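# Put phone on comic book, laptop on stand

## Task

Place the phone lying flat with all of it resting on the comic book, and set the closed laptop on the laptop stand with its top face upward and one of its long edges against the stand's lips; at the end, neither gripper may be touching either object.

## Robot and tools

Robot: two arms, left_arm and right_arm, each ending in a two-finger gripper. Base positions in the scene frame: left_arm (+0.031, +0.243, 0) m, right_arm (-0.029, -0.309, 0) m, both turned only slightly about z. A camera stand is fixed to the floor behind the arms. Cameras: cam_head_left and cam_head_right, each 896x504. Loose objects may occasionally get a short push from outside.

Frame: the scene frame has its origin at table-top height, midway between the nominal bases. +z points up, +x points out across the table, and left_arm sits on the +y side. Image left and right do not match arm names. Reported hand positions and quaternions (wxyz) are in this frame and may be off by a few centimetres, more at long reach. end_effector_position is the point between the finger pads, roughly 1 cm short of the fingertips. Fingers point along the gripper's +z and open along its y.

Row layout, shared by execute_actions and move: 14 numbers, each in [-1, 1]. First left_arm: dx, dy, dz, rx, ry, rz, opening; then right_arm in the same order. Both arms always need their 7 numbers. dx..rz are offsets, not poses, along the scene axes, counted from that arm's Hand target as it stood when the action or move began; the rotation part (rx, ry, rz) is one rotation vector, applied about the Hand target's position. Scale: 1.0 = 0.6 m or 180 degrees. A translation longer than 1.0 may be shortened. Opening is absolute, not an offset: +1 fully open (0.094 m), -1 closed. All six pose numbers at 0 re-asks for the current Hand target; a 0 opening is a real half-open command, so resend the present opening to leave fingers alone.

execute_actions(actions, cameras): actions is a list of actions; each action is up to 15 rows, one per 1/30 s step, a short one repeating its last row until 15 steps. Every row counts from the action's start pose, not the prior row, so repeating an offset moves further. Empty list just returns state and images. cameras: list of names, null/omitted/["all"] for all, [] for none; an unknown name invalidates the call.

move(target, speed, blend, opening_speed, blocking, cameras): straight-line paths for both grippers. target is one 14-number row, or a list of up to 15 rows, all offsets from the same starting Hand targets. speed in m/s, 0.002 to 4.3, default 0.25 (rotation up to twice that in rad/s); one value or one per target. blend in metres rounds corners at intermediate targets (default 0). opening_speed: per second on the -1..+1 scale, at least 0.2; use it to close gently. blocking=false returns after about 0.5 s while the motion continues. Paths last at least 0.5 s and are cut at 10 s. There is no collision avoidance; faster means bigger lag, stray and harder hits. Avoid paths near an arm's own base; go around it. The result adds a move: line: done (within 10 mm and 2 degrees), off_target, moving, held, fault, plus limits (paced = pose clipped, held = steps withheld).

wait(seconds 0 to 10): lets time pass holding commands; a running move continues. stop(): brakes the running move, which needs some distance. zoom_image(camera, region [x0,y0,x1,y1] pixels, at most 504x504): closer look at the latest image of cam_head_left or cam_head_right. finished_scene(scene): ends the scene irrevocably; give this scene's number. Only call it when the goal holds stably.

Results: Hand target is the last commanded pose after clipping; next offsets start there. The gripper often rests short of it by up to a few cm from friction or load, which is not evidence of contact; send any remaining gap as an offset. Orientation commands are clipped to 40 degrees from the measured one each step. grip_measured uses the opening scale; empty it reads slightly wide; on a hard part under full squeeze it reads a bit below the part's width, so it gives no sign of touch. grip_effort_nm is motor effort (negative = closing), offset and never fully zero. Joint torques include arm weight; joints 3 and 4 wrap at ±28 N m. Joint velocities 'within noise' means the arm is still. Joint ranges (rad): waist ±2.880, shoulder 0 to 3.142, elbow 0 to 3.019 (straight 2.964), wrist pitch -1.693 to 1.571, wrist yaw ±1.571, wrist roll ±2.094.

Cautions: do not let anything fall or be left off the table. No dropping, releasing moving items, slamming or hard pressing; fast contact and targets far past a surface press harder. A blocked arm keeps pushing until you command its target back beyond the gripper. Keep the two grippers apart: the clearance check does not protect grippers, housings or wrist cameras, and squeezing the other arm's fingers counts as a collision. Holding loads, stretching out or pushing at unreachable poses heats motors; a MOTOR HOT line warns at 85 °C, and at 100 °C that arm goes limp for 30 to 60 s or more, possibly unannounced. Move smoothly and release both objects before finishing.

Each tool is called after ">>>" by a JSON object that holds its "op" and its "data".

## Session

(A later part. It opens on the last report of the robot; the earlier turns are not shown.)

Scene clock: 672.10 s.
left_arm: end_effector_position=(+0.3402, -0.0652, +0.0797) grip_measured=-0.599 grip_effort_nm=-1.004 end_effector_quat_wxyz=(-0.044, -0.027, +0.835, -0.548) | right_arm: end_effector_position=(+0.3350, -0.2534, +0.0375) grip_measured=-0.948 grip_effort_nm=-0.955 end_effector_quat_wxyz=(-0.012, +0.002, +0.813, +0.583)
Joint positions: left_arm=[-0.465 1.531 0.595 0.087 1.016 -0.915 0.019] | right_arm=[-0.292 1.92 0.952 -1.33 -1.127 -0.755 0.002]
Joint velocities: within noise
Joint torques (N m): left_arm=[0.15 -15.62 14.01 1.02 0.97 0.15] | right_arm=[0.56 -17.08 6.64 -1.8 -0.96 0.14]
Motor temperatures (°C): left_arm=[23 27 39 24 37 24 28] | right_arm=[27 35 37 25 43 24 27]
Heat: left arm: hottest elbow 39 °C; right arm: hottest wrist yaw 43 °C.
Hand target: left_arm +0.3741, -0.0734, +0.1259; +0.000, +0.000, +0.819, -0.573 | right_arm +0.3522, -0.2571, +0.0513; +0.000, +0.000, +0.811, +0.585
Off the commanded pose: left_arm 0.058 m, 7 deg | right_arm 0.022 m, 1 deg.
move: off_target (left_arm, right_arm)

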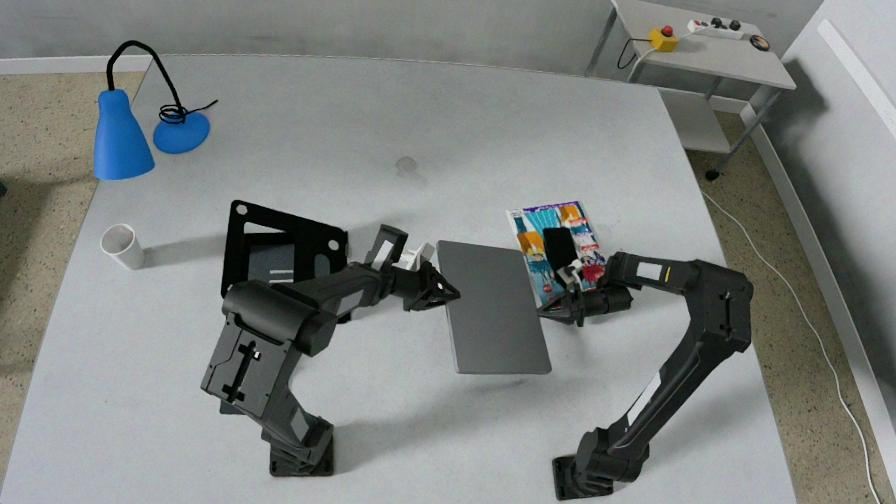

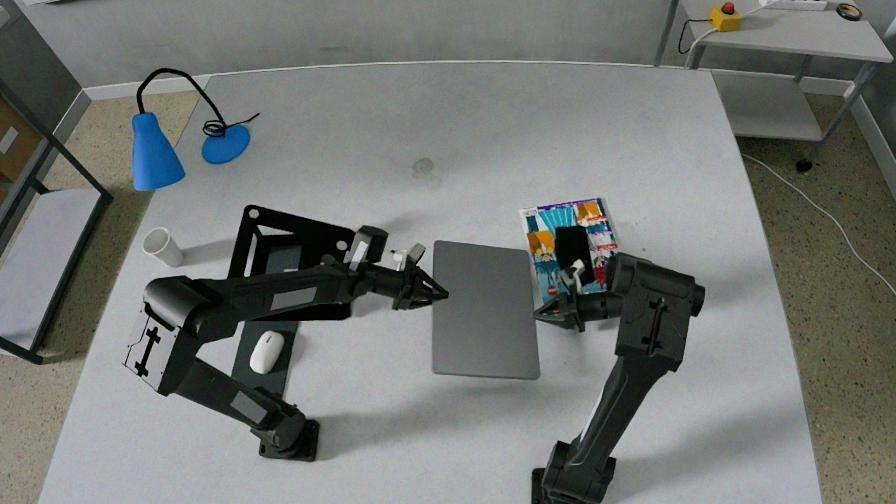

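>>> {"op": "move", "data": {"target": [[-0.06,0.0,-0.17,0,0,0,-0.85,0,-0.02,0,0,0,0,-0.95],[-0.06,0.0,-0.17,0,0,0,-0.15,0,-0.08,0.04,0,0,0,-0.95],[-0.06,0.12,-0.165,0,0,0,-0.15,0,-0.08,0.04,0,0,0,-0.95],[-0.117,0.11,-0.165,0,0,0.139,-0.15,0,-0.08,0.04,0,0,0,-0.95]], "speed": [0.08,0.1,0.12,0.25]}}

>>> {"op": "zoom_image", "data": {"camera": "cam_head_left", "region": [340, 230, 600, 400]}}

Scene clock: 701.40 s.
left_arm: end_effector_position=(+0.3100, -0.0047, +0.0282) grip_measured=-0.152 grip_effort_nm=0.129 end_effector_quat_wxyz=(+0.128, -0.180, +0.800, -0.557) | right_arm: end_effector_position=(+0.3353, -0.2953, +0.0543) grip_measured=-0.950 grip_effort_nm=-0.896 end_effector_quat_wxyz=(-0.018, -0.003, +0.810, +0.586)
Joint positions: left_arm=[-0.475 1.673 0.198 1.033 0.629 -1.295 0.04] | right_arm=[-0.392 1.948 1.032 -1.549 -1.05 -0.935 0.002]
Joint velocities: within noise
Joint torques (N m): left_arm=[-2.37 -8.18 2.11 2.54 0.05 -0.05] | right_arm=[-0.32 -19.25 6.9 -2.33 -0.86 0.16]
Motor temperatures (°C): left_arm=[23 27 41 24 37 24 28] | right_arm=[27 35 36 25 41 24 27]
Heat: left arm: hottest elbow 41 °C; right arm: hottest wrist yaw 41 °C.
Hand target: left_arm +0.3039, -0.0074, +0.0269; +0.124, -0.178, +0.800, -0.560 | right_arm +0.3523, -0.3052, +0.0753; +0.000, +0.000, +0.811, +0.585
Off the commanded pose: left_arm 0.007 m, 1 deg | right_arm 0.029 m, 2 deg.
move: off_target (right_arm); target 2's new opening was sent with left_arm's hand 0.026 m and 4 deg from that target

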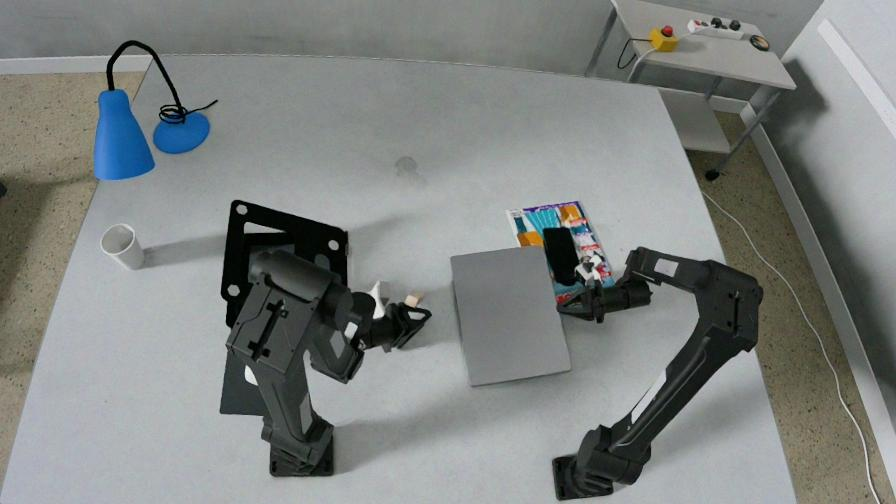

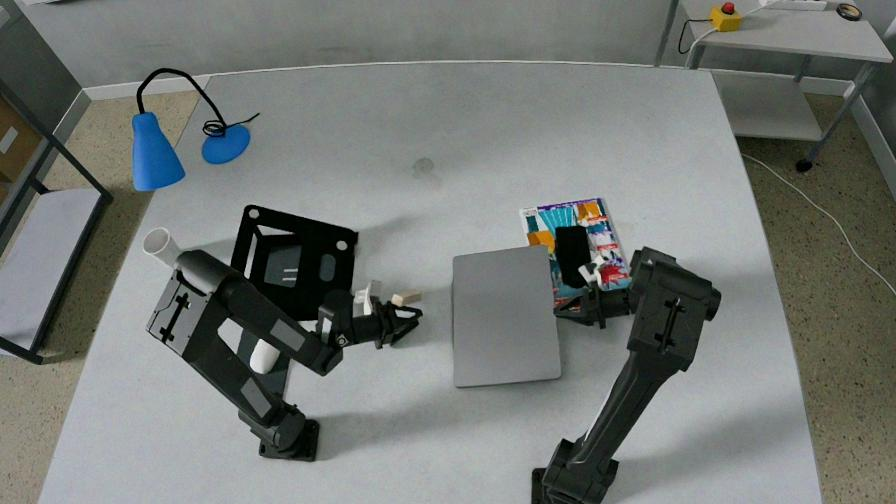

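Scaled by 1.938.

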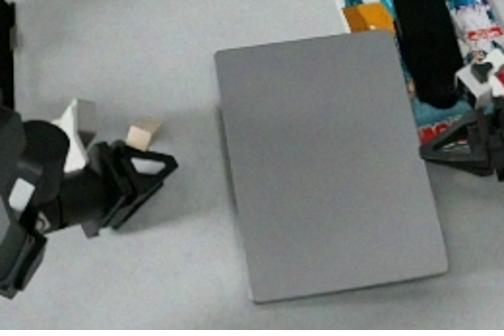

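>>> {"op": "zoom_image", "data": {"camera": "cam_head_left", "region": [490, 190, 650, 340]}}

>>> {"op": "zoom_image", "data": {"camera": "cam_head_right", "region": [490, 190, 650, 340]}}

Scaled by 3.150.

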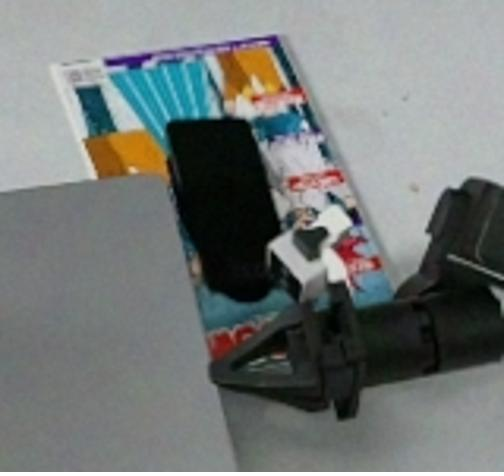

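Scaled by 3.150.

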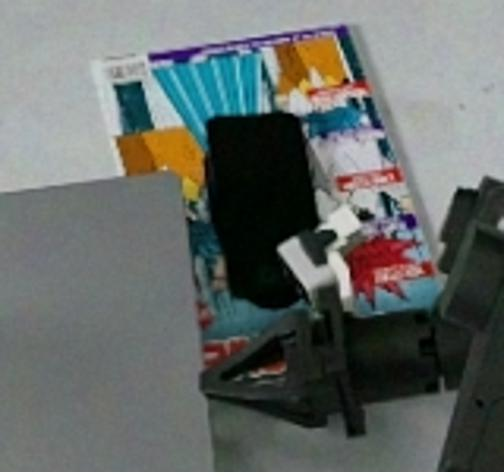

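>>> {"op": "move", "data": {"target": [[0.05,0.05,0.15,0.083,0.018,-0.139,-0.9,0,0,0,0,0,0,-0.95],[0.05,0.05,0.18,0.083,0.018,-0.139,-0.9,0,0.12,-0.01,0,0,0,-0.95]], "speed": [0.25,0.08]}}

>>> {"op": "zoom_image", "data": {"camera": "cam_head_left", "region": [390, 190, 650, 400]}}

Scene clock: 744.60 s.
left_arm: end_effector_position=(+0.3077, +0.0249, +0.1110) grip_measured=-0.898 grip_effort_nm=-0.081 end_effector_quat_wxyz=(-0.031, -0.010, +0.891, -0.454) | right_arm: end_effector_position=(+0.3496, -0.2416, +0.0504) grip_measured=-0.946 grip_effort_nm=-0.867 end_effector_quat_wxyz=(-0.007, +0.003, +0.814, +0.581)
Joint positions: left_arm=[-0.291 1.253 0.616 -0.658 0.915 -0.422 0.005] | right_arm=[-0.254 1.887 0.969 -1.292 -1.156 -0.667 0.003]
Joint velocities: within noise
Joint torques (N m): left_arm=[-0.56 -9.7 14.75 0.46 0.37 0.12] | right_arm=[1.96 -20.25 3.92 -1.02 -1.29 0.3]
Motor temperatures (°C): left_arm=[23 27 36 24 34 24 27] | right_arm=[27 36 36 25 38 24 27]
Heat: left arm: hottest elbow 36 °C; right arm: hottest wrist yaw 38 °C.
Hand target: left_arm +0.3339, +0.0225, +0.1349; +0.000, +0.001, +0.888, -0.460 | right_arm +0.3522, -0.2332, +0.0693; +0.000, +0.000, +0.811, +0.585
Off the commanded pose: left_arm 0.036 m, 4 deg | right_arm 0.021 m, 1 deg.
move: off_target (left_arm, right_arm)

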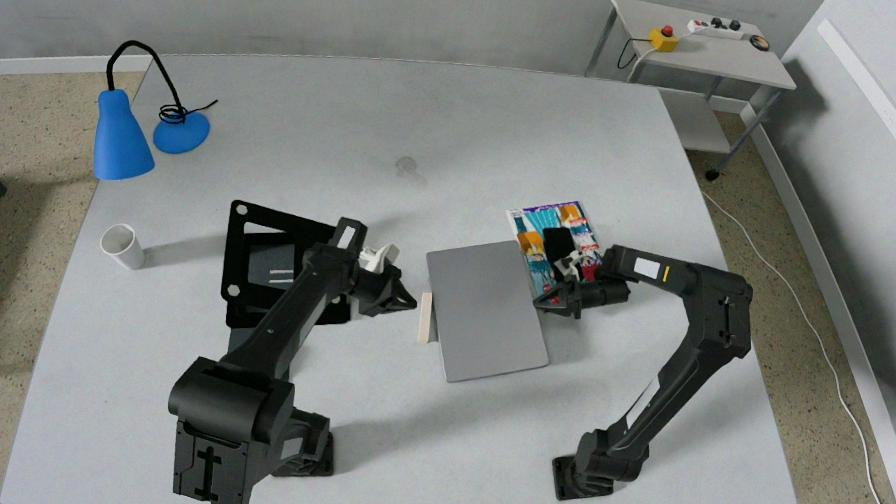

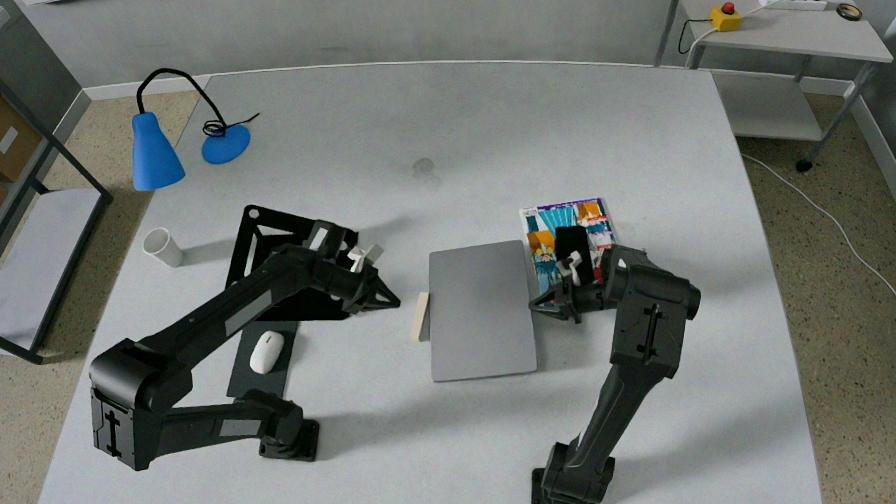

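Scaled by 1.938.

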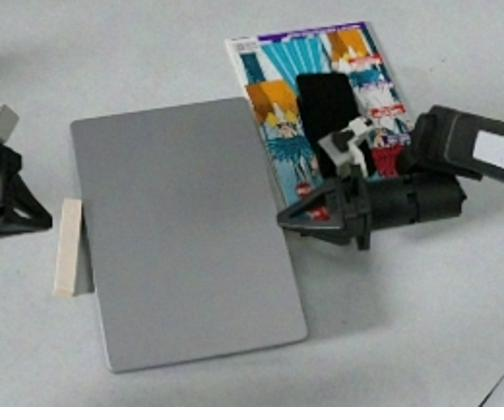

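>>> {"op": "move", "data": {"target": [[0.037,-0.154,-0.085,0,0,0,-0.9,0,0,-0.03,0,0,0,-0.95],[0.037,-0.154,-0.24,0,0,0,-0.9,0,0,-0.06,0,0,0,-0.95]], "speed": [0.2,0.1]}}

>>> {"op": "zoom_image", "data": {"camera": "cam_head_left", "region": [390, 190, 650, 400]}}

Scene clock: 754.10 s.
left_arm: end_effector_position=(+0.3597, -0.0701, +0.0274) grip_measured=-0.900 grip_effort_nm=0.002 end_effector_quat_wxyz=(+0.020, +0.020, +0.873, -0.486) | right_arm: end_effector_position=(+0.3522, -0.2428, +0.0290) grip_measured=-0.949 grip_effort_nm=-0.950 end_effector_quat_wxyz=(+0.007, -0.008, +0.819, +0.573)
Joint positions: left_arm=[-0.495 1.65 0.635 0.09 0.852 -0.723 0.005] | right_arm=[-0.254 1.919 0.958 -1.198 -1.147 -0.654 0.002]
Joint velocities: within noise
Joint torques (N m): left_arm=[-2.2 -6.65 6.87 1.39 -1.2 -0.02] | right_arm=[1.96 -16.38 3.71 -0.85 -1.59 0.25]
Motor temperatures (°C): left_arm=[23 27 37 24 34 24 27] | right_arm=[27 36 35 25 38 24 27]
Heat: left arm: hottest elbow 37 °C; right arm: hottest wrist yaw 38 °C.
Hand target: left_arm +0.3562, -0.0698, -0.0091; +0.000, +0.001, +0.888, -0.460 | right_arm +0.3523, -0.2331, +0.0333; +0.001, +0.000, +0.811, +0.585
Off the commanded pose: left_arm 0.037 m, 5 deg | right_arm 0.011 m, 2 deg.
move: off_target (left_arm, right_arm)

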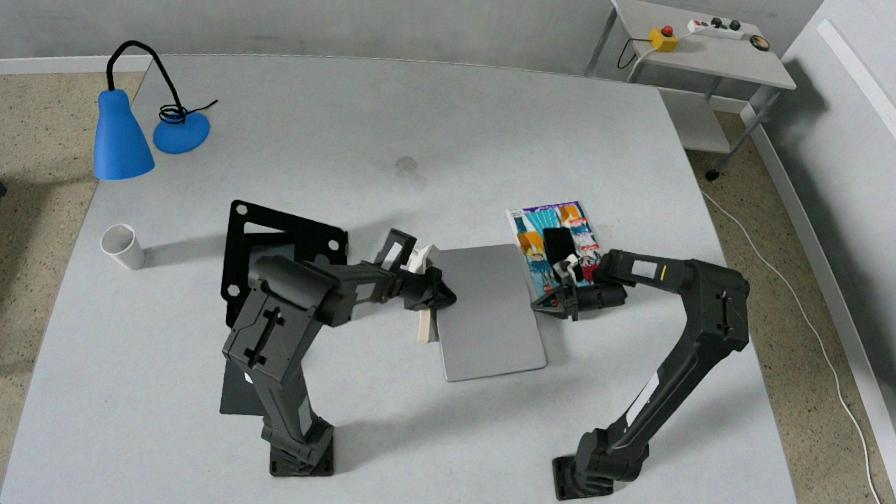

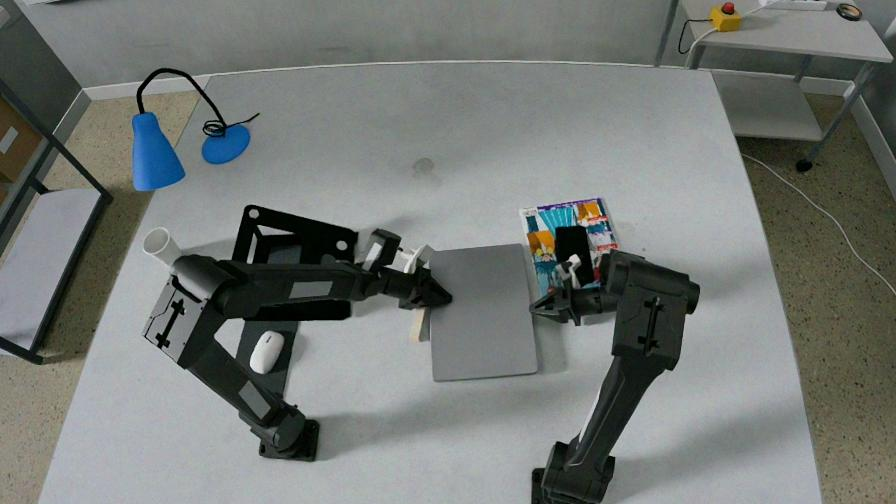

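Scaled by 1.938.

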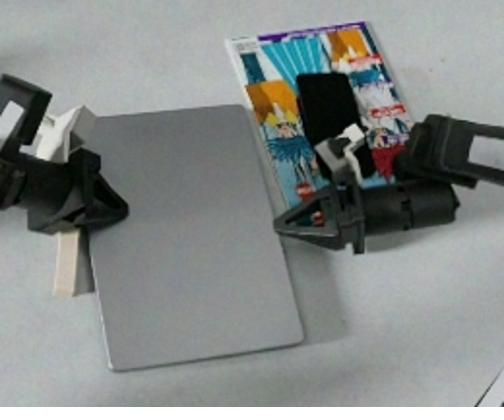

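>>> {"op": "move", "data": {"target": [0,0,0,0,0,0,-0.9,0,-0.112,-0.01,0,0,0,-0.95], "speed": 0.15}}

>>> {"op": "zoom_image", "data": {"camera": "cam_head_left", "region": [390, 190, 650, 400]}}

Scene clock: 758.27 s.
left_arm: end_effector_position=(+0.3621, -0.0779, +0.0266) grip_measured=-0.900 grip_effort_nm=0.002 end_effector_quat_wxyz=(+0.025, +0.028, +0.872, -0.487) | right_arm: end_effector_position=(+0.3463, -0.2787, +0.0356) grip_measured=-0.947 grip_effort_nm=-0.877 end_effector_quat_wxyz=(+0.001, -0.032, +0.818, +0.575)
Joint positions: left_arm=[-0.511 1.664 0.647 0.11 0.843 -0.724 0.005] | right_arm=[-0.339 1.964 1.028 -1.424 -1.068 -0.897 0.002]
Joint velocities: left_arm=[within noise] | right_arm=[-0.015 -0.005 0.002 0.007 -0.051 0.007 -0.004]
Joint torques (N m): left_arm=[-0.91 -7.88 6 0.65 -0.91 0.04] | right_arm=[-3.31 -13.04 5.83 -1.92 -0.61 -0.01]
Motor temperatures (°C): left_arm=[23 27 37 24 35 24 27] | right_arm=[27 36 35 25 38 24 27]
Heat: left arm: hottest elbow 37 °C; right arm: hottest wrist yaw 38 °C.
Hand target: left_arm +0.3562, -0.0699, -0.0090; +0.000, +0.001, +0.888, -0.460 | right_arm +0.3523, -0.3004, +0.0273; +0.001, +0.000, +0.811, +0.585
Off the commanded pose: left_arm 0.037 m, 6 deg | right_arm 0.024 m, 4 deg.
move: off_target (left_arm, right_arm)

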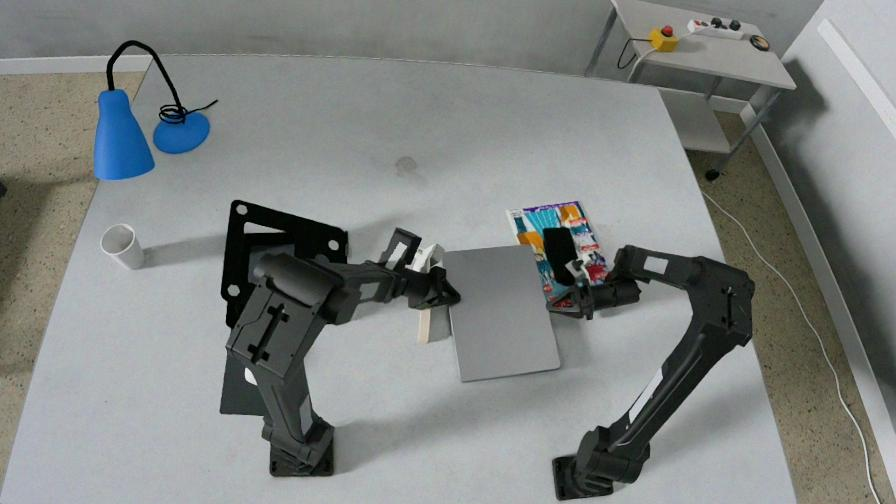

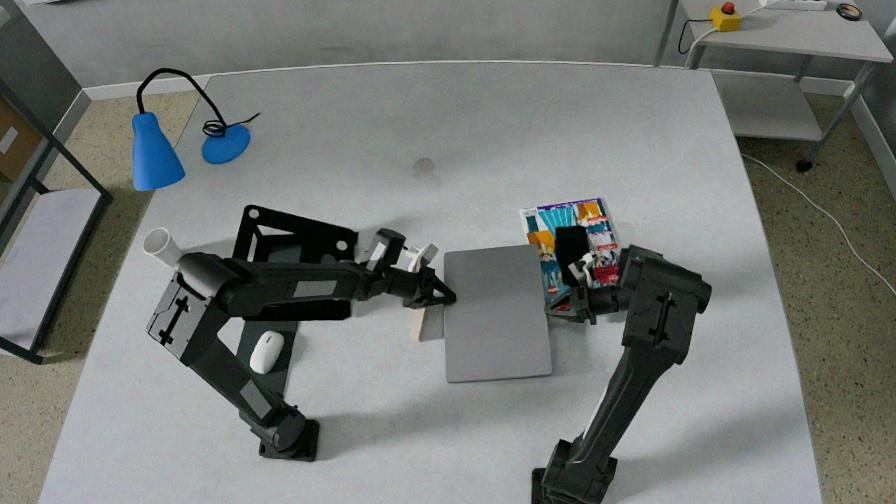

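Scaled by 1.938.

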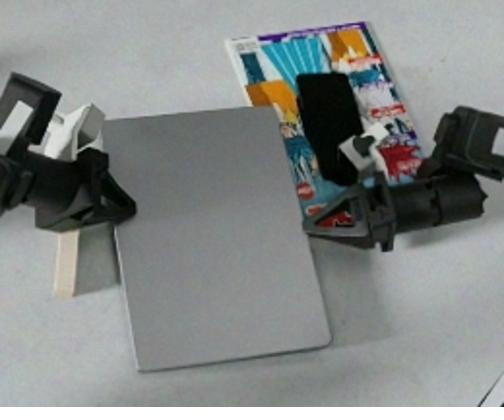

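>>> {"op": "move", "data": {"target": [0,0,0,0,0,0,-0.9,0,0.025,0.01,0,0,0,-0.4], "opening_speed": 0.6}}

>>> {"op": "zoom_image", "data": {"camera": "cam_head_left", "region": [390, 190, 650, 400]}}

Scene clock: 762.87 s.
left_arm: end_effector_position=(+0.3627, -0.0778, +0.0265) grip_measured=-0.900 grip_effort_nm=0.022 end_effector_quat_wxyz=(+0.026, +0.027, +0.873, -0.486) | right_arm: end_effector_position=(+0.3504, -0.2839, +0.0388) grip_measured=-0.402 grip_effort_nm=0.071 end_effector_quat_wxyz=(+0.006, -0.008, +0.813, +0.582)
Joint positions: left_arm=[-0.511 1.664 0.647 0.111 0.84 -0.726 0.005] | right_arm=[-0.357 1.964 1.028 -1.425 -1.097 -0.869 0.028]
Joint velocities: within noise
Joint torques (N m): left_arm=[-1.55 -7.77 5.9 0.55 -0.8 0.03] | right_arm=[0.32 -15.15 4.49 -0.94 -0.45 0.17]
Motor temperatures (°C): left_arm=[23 26 37 24 35 24 27] | right_arm=[27 36 35 25 38 24 27]
Heat: left arm: hottest elbow 37 °C; right arm: hottest wrist yaw 38 °C.
Hand target: left_arm +0.3562, -0.0699, -0.0091; +0.000, +0.001, +0.888, -0.460 | right_arm +0.3522, -0.2853, +0.0333; +0.000, +0.000, +0.811, +0.585
Off the commanded pose: left_arm 0.037 m, 5 deg | right_arm 0.006 m, 1 deg.
move: off_target (left_arm)

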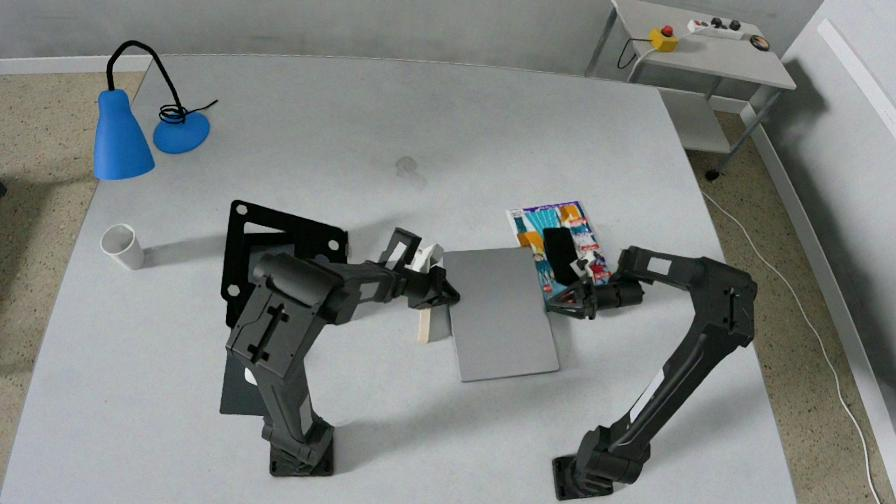

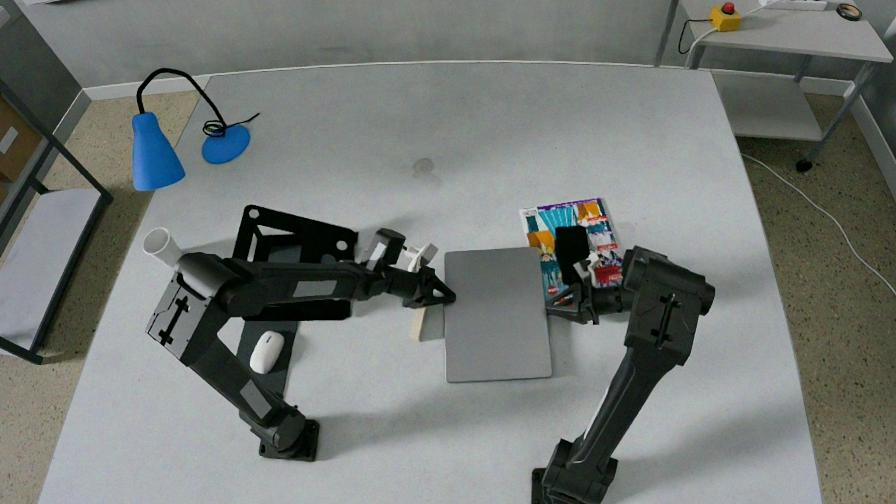

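Scaled by 1.938.

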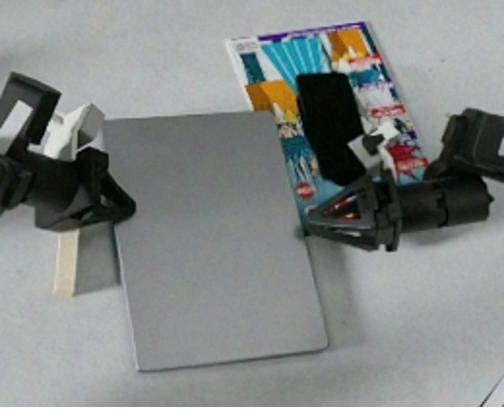

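>>> {"op": "move", "data": {"target": [0,0,0,0,0,0,-0.9,0,0.04,-0.01,0,0,0,-0.35], "speed": 0.06}}

>>> {"op": "zoom_image", "data": {"camera": "cam_head_left", "region": [390, 190, 650, 400]}}

Scene clock: 767.13 s.
left_arm: end_effector_position=(+0.3627, -0.0778, +0.0265) grip_measured=-0.900 grip_effort_nm=0.027 end_effector_quat_wxyz=(+0.026, +0.027, +0.873, -0.486) | right_arm: end_effector_position=(+0.3608, -0.2729, +0.0337) grip_measured=-0.351 grip_effort_nm=0.056 end_effector_quat_wxyz=(+0.016, -0.001, +0.813, +0.581)
Joint positions: left_arm=[-0.511 1.664 0.647 0.111 0.84 -0.726 0.005] | right_arm=[-0.325 1.961 1.02 -1.332 -1.134 -0.779 0.03]
Joint velocities: within noise
Joint torques (N m): left_arm=[-1.08 -8.06 5.91 0.68 -0.78 0.02] | right_arm=[2.08 -16.26 2.45 -0.5 -0.53 0.17]
Motor temperatures (°C): left_arm=[23 26 37 24 35 24 27] | right_arm=[27 37 34 25 37 24 27]
Heat: left arm: hottest elbow 37 °C; right arm: hottest shoulder 37 °C.
Hand target: left_arm +0.3562, -0.0699, -0.0091; +0.000, +0.001, +0.888, -0.460 | right_arm +0.3523, -0.2614, +0.0273; +0.000, +0.000, +0.811, +0.585
Off the commanded pose: left_arm 0.037 m, 5 deg | right_arm 0.016 m, 2 deg.
move: off_target (left_arm, right_arm)

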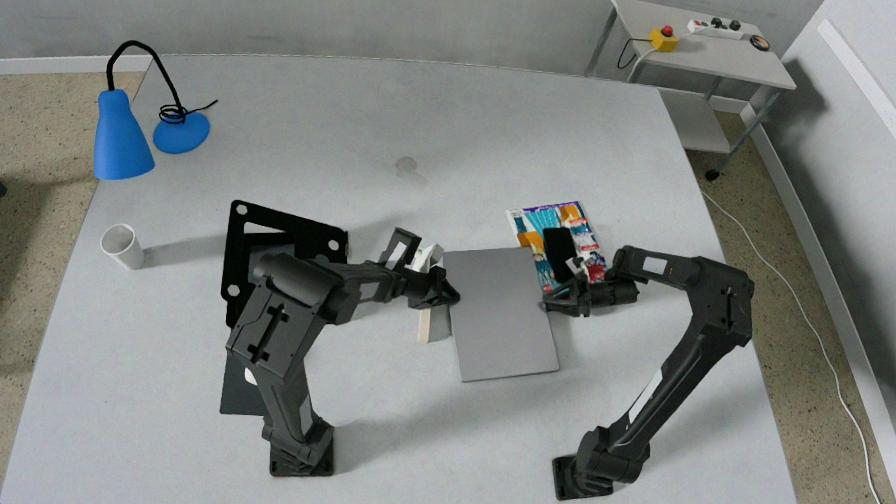

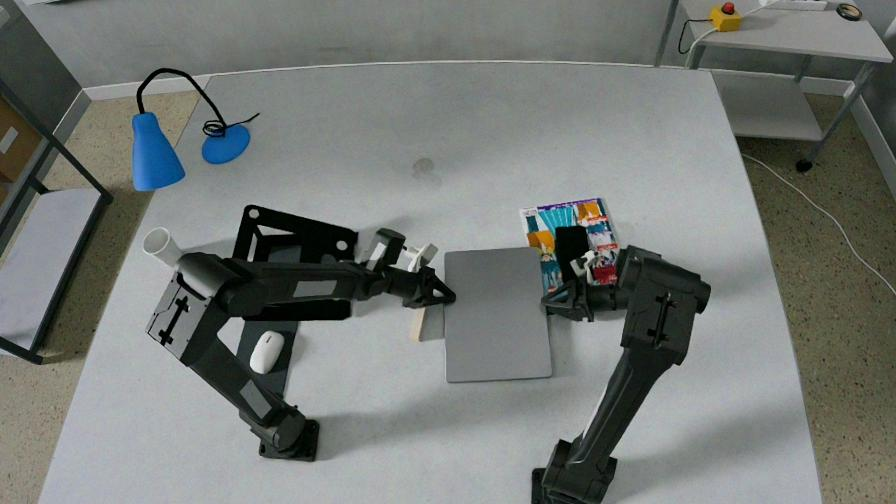

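Scaled by 1.938.

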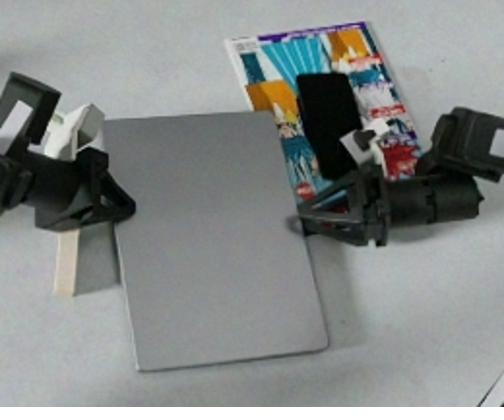

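>>> {"op": "move", "data": {"target": [[0.02,0.0,0.17,0,0,0,-0.9,0,0,0,0,0,0,-0.35],[0.165,0.125,0.2,0,0,0,-0.9,0,0,0,0,0,0,-0.35],[0.165,0.125,0.078,0,0,0,-0.9,0,0,0,0,0,0,-0.35],[-0.07,0.125,0.078,0,0,0,-0.9,0,0,0,0,0,0,-0.35],[-0.02,0.16,0.19,0,0,0,-0.9,0,0,0,0,0,0,-0.35]], "speed": [0.25,0.25,0.2,0.15,0.25]}}

>>> {"op": "zoom_image", "data": {"camera": "cam_head_left", "region": [340, 190, 600, 400]}}

Scene clock: 779.07 s.
left_arm: end_effector_position=(+0.3192, +0.0276, +0.0848) grip_measured=-0.900 grip_effort_nm=0.022 end_effector_quat_wxyz=(-0.027, -0.008, +0.891, -0.453) | right_arm: end_effector_position=(+0.3608, -0.2729, +0.0337) grip_measured=-0.351 grip_effort_nm=0.051 end_effector_quat_wxyz=(+0.016, +0.000, +0.813, +0.581)
Joint positions: left_arm=[-0.275 1.342 0.608 -0.574 0.916 -0.393 0.005] | right_arm=[-0.325 1.961 1.02 -1.332 -1.134 -0.778 0.03]
Joint velocities: within noise
Joint torques (N m): left_arm=[-0.5 -10.64 13.61 0.31 0.56 0.19] | right_arm=[2.08 -16.26 2.45 -0.42 -0.53 0.15]
Motor temperatures (°C): left_arm=[23 26 36 24 34 24 27] | right_arm=[27 37 34 25 36 23 27]
Heat: left arm: hottest elbow 36 °C; right arm: hottest shoulder 37 °C.
Hand target: left_arm +0.3443, +0.0261, +0.1049; +0.000, +0.001, +0.888, -0.460 | right_arm +0.3523, -0.2614, +0.0273; +0.000, +0.000, +0.811, +0.585
Off the commanded pose: left_arm 0.032 m, 3 deg | right_arm 0.016 m, 2 deg.
move: off_target (left_arm, right_arm)

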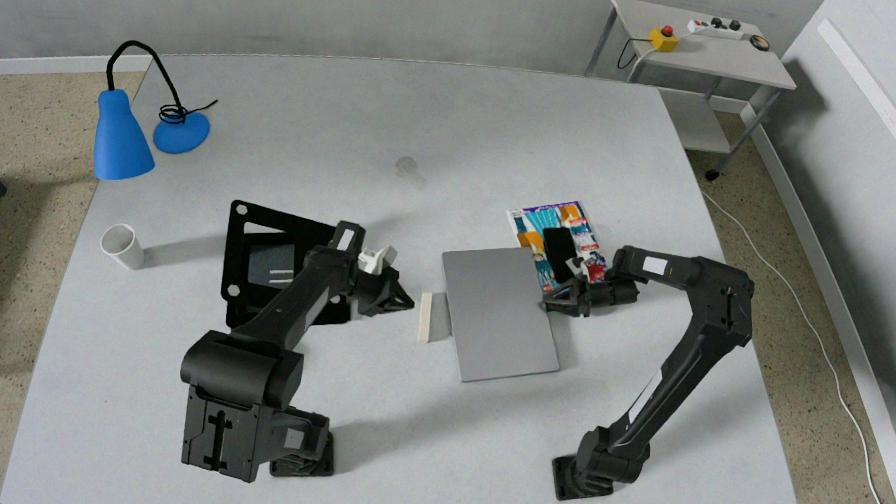

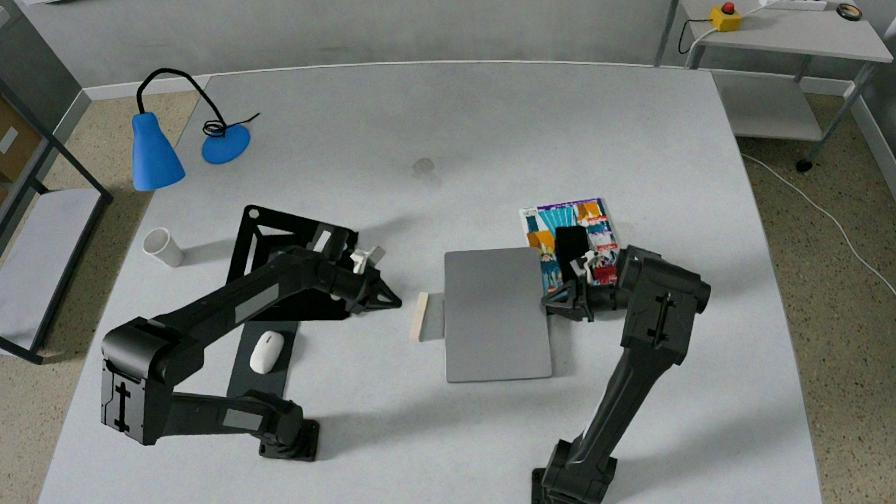

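Scaled by 1.938.

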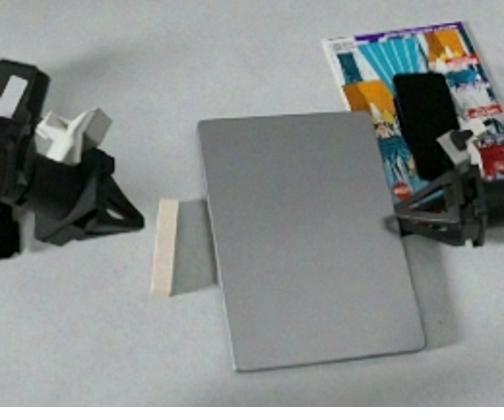

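>>> {"op": "move", "data": {"target": [[0.15,-0.025,0.0,0,0,0,-0.9,0,0,0,0,0,0,-0.35],[0.15,-0.025,-0.15,0,0,0,-0.9,0,0,0,0,0,0,-0.35]], "speed": [0.25,0.15]}}

>>> {"op": "zoom_image", "data": {"camera": "cam_head_left", "region": [340, 190, 600, 400]}}

Scene clock: 785.93 s.
left_arm: end_effector_position=(+0.4302, +0.0101, +0.0154) grip_measured=-0.900 grip_effort_nm=0.022 end_effector_quat_wxyz=(-0.007, -0.001, +0.889, -0.457) | right_arm: end_effector_position=(+0.3608, -0.2729, +0.0337) grip_measured=-0.351 grip_effort_nm=0.051 end_effector_quat_wxyz=(+0.016, +0.000, +0.813, +0.581)
Joint positions: left_arm=[-0.251 1.755 0.841 -0.376 0.921 -0.364 0.005] | right_arm=[-0.325 1.961 1.02 -1.332 -1.134 -0.778 0.03]
Joint velocities: within noise
Joint torques (N m): left_arm=[-0.97 -14.45 7.1 1.35 0.6 0.08] | right_arm=[2.08 -16.26 2.45 -0.44 -0.53 0.15]
Motor temperatures (°C): left_arm=[23 26 37 24 34 24 27] | right_arm=[27 37 33 25 35 23 26]
Heat: left arm: hottest elbow 37 °C; right arm: hottest shoulder 37 °C.
Hand target: left_arm +0.4341, +0.0111, +0.0148; +0.000, +0.001, +0.888, -0.460 | right_arm +0.3523, -0.2614, +0.0273; +0.000, +0.001, +0.811, +0.585
Off the commanded pose: left_arm 0.004 m, 1 deg | right_arm 0.016 m, 2 deg.
move: off_target (right_arm)

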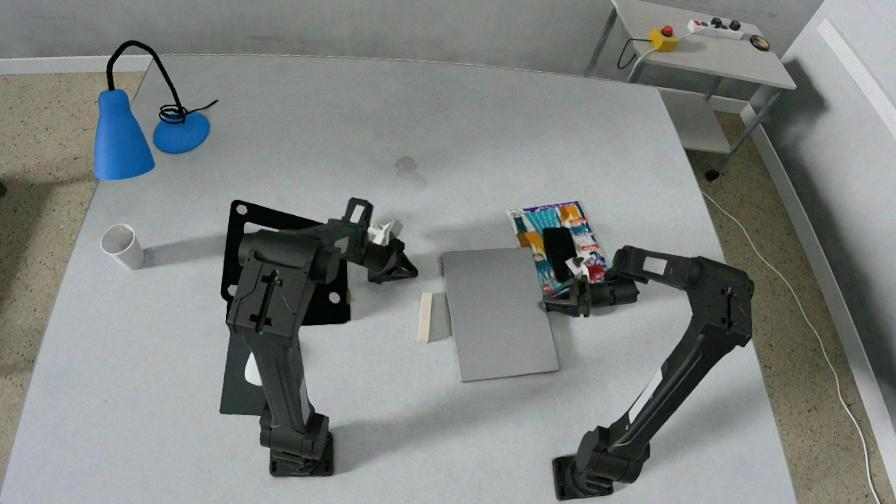

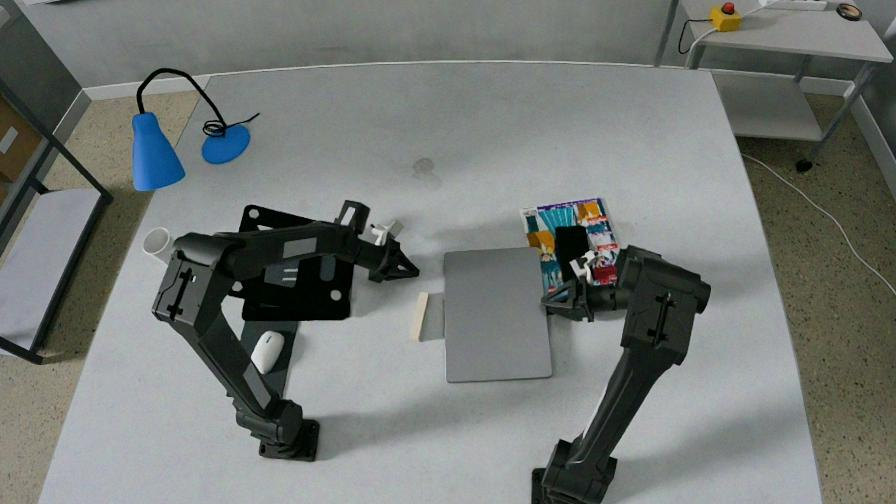

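Scaled by 1.938.

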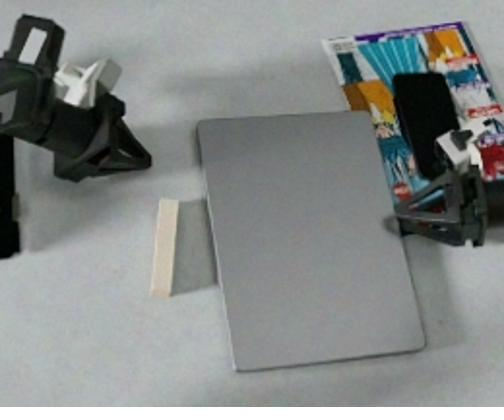

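>>> {"op": "move", "data": {"target": [[0.0,-0.035,0.0,0,0,0,-0.9,0,0,0,0,0,0,-0.35],[-0.22,-0.03,0.015,0,0,0,-0.9,0,0,0,0,0,0,-0.35]], "speed": [0.1,0.12]}}

>>> {"op": "zoom_image", "data": {"camera": "cam_head_left", "region": [340, 190, 600, 400]}}

Scene clock: 791.73 s.
left_arm: end_effector_position=(+0.3054, -0.0027, +0.0191) grip_measured=-0.900 grip_effort_nm=0.022 end_effector_quat_wxyz=(-0.007, -0.007, +0.890, -0.457) | right_arm: end_effector_position=(+0.3608, -0.2729, +0.0337) grip_measured=-0.351 grip_effort_nm=0.051 end_effector_quat_wxyz=(+0.016, +0.000, +0.813, +0.581)
Joint positions: left_arm=[-0.388 1.501 0.48 -0.102 0.868 -0.585 0.005] | right_arm=[-0.325 1.961 1.02 -1.332 -1.134 -0.778 0.03]
Joint velocities: within noise
Joint torques (N m): left_arm=[-3.25 -11.99 5.34 1.74 0.26 -0.03] | right_arm=[2.02 -16.32 2.43 -0.44 -0.53 0.15]
Motor temperatures (°C): left_arm=[23 27 37 24 34 24 27] | right_arm=[27 37 33 25 35 23 26]
Heat: left arm: hottest elbow 37 °C; right arm: hottest shoulder 37 °C.
Hand target: left_arm +0.3022, -0.0068, +0.0238; +0.000, +0.001, +0.888, -0.460 | right_arm +0.3523, -0.2614, +0.0273; +0.000, +0.001, +0.811, +0.585
Off the commanded pose: left_arm 0.007 m, 1 deg | right_arm 0.016 m, 2 deg.
move: off_target (right_arm)

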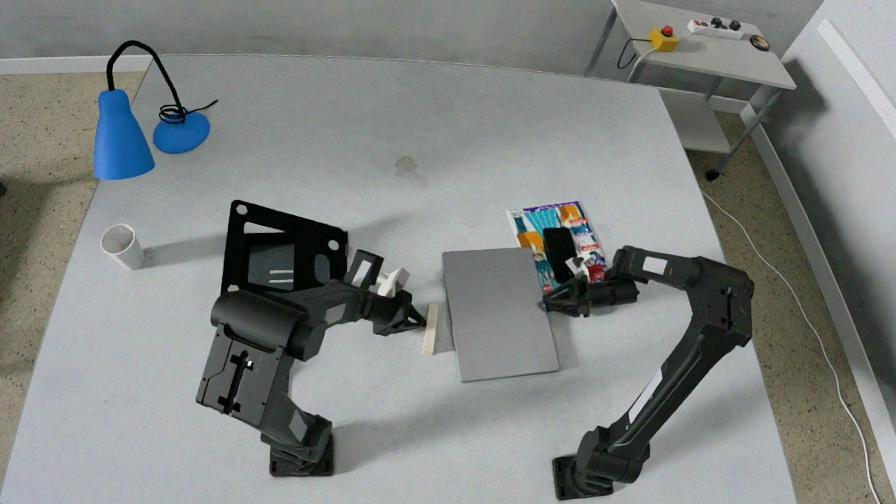

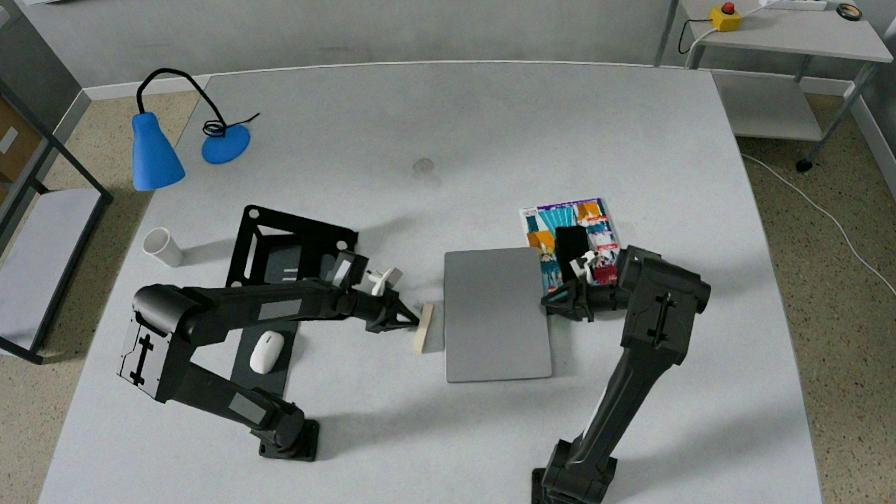

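Scaled by 1.938.

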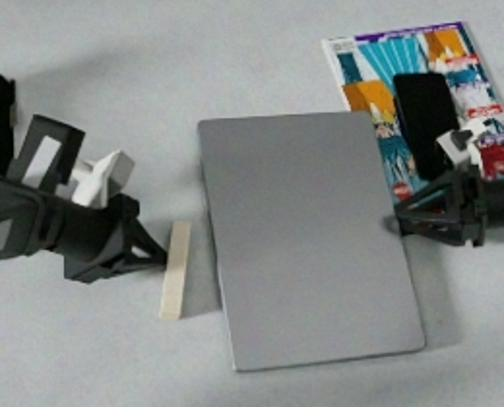

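>>> {"op": "move", "data": {"target": [[0.12,0.0,0.1,0,0,0,-0.9,0,0,0,0,0,0,-0.35],[0.16,-0.04,0.0,0,0,0,-0.9,0,0,0,0,0,0,-0.35],[-0.06,-0.04,0.0,0,0,0,-0.9,0,0,0,0,0,0,-0.35],[-0.06,0.1,0.1,0,0,0,-0.9,0,0,0,0,0,0,-0.35]], "speed": [0.2,0.12,0.12,0.2]}}

>>> {"op": "zoom_image", "data": {"camera": "cam_head_left", "region": [340, 190, 600, 400]}}

Scene clock: 798.60 s.
left_arm: end_effector_position=(+0.2414, +0.0548, +0.0661) grip_measured=-0.900 grip_effort_nm=0.022 end_effector_quat_wxyz=(-0.025, -0.007, +0.891, -0.454) | right_arm: end_effector_position=(+0.3608, -0.2729, +0.0337) grip_measured=-0.351 grip_effort_nm=0.051 end_effector_quat_wxyz=(+0.016, +0.000, +0.813, +0.581)
Joint positions: left_arm=[-0.24 1.152 0.389 -0.585 0.925 -0.338 0.005] | right_arm=[-0.325 1.961 1.02 -1.332 -1.134 -0.778 0.03]
Joint velocities: within noise
Joint torques (N m): left_arm=[-0.5 -6.59 13.15 0.17 0.58 0.11] | right_arm=[2.08 -16.26 2.41 -0.44 -0.53 0.15]
Motor temperatures (°C): left_arm=[23 27 37 24 34 24 27] | right_arm=[27 37 33 25 35 23 26]
Heat: left arm: hottest elbow 37 °C; right arm: hottest shoulder 37 °C.
Hand target: left_arm +0.2662, +0.0531, +0.0838; +0.000, +0.001, +0.888, -0.460 | right_arm +0.3523, -0.2614, +0.0273; +0.000, +0.001, +0.811, +0.585
Off the commanded pose: left_arm 0.030 m, 3 deg | right_arm 0.016 m, 2 deg.
move: off_target (left_arm, right_arm)

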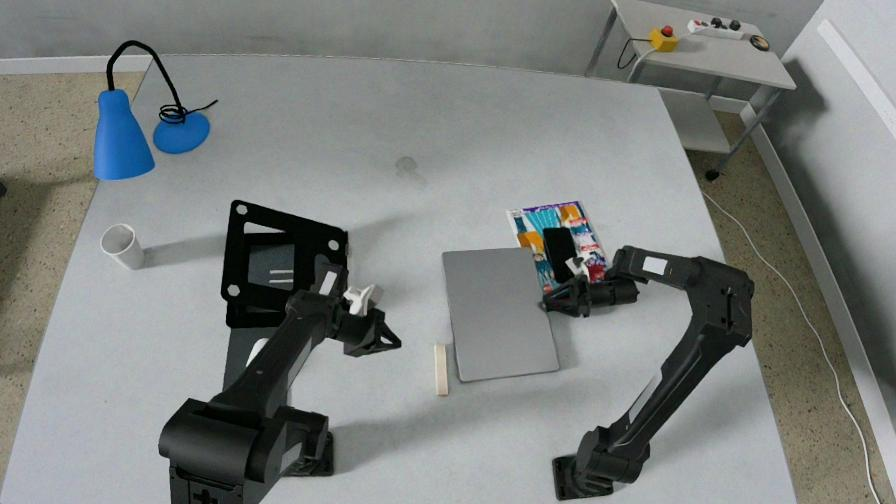

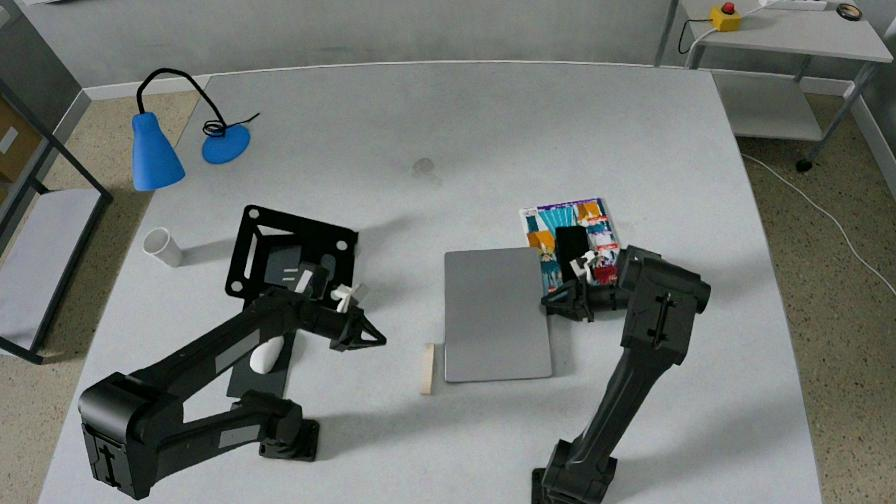

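Scaled by 1.938.

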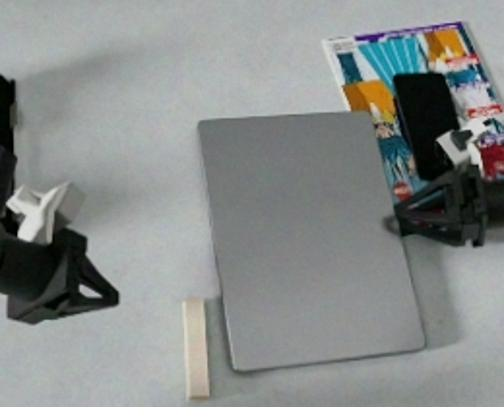

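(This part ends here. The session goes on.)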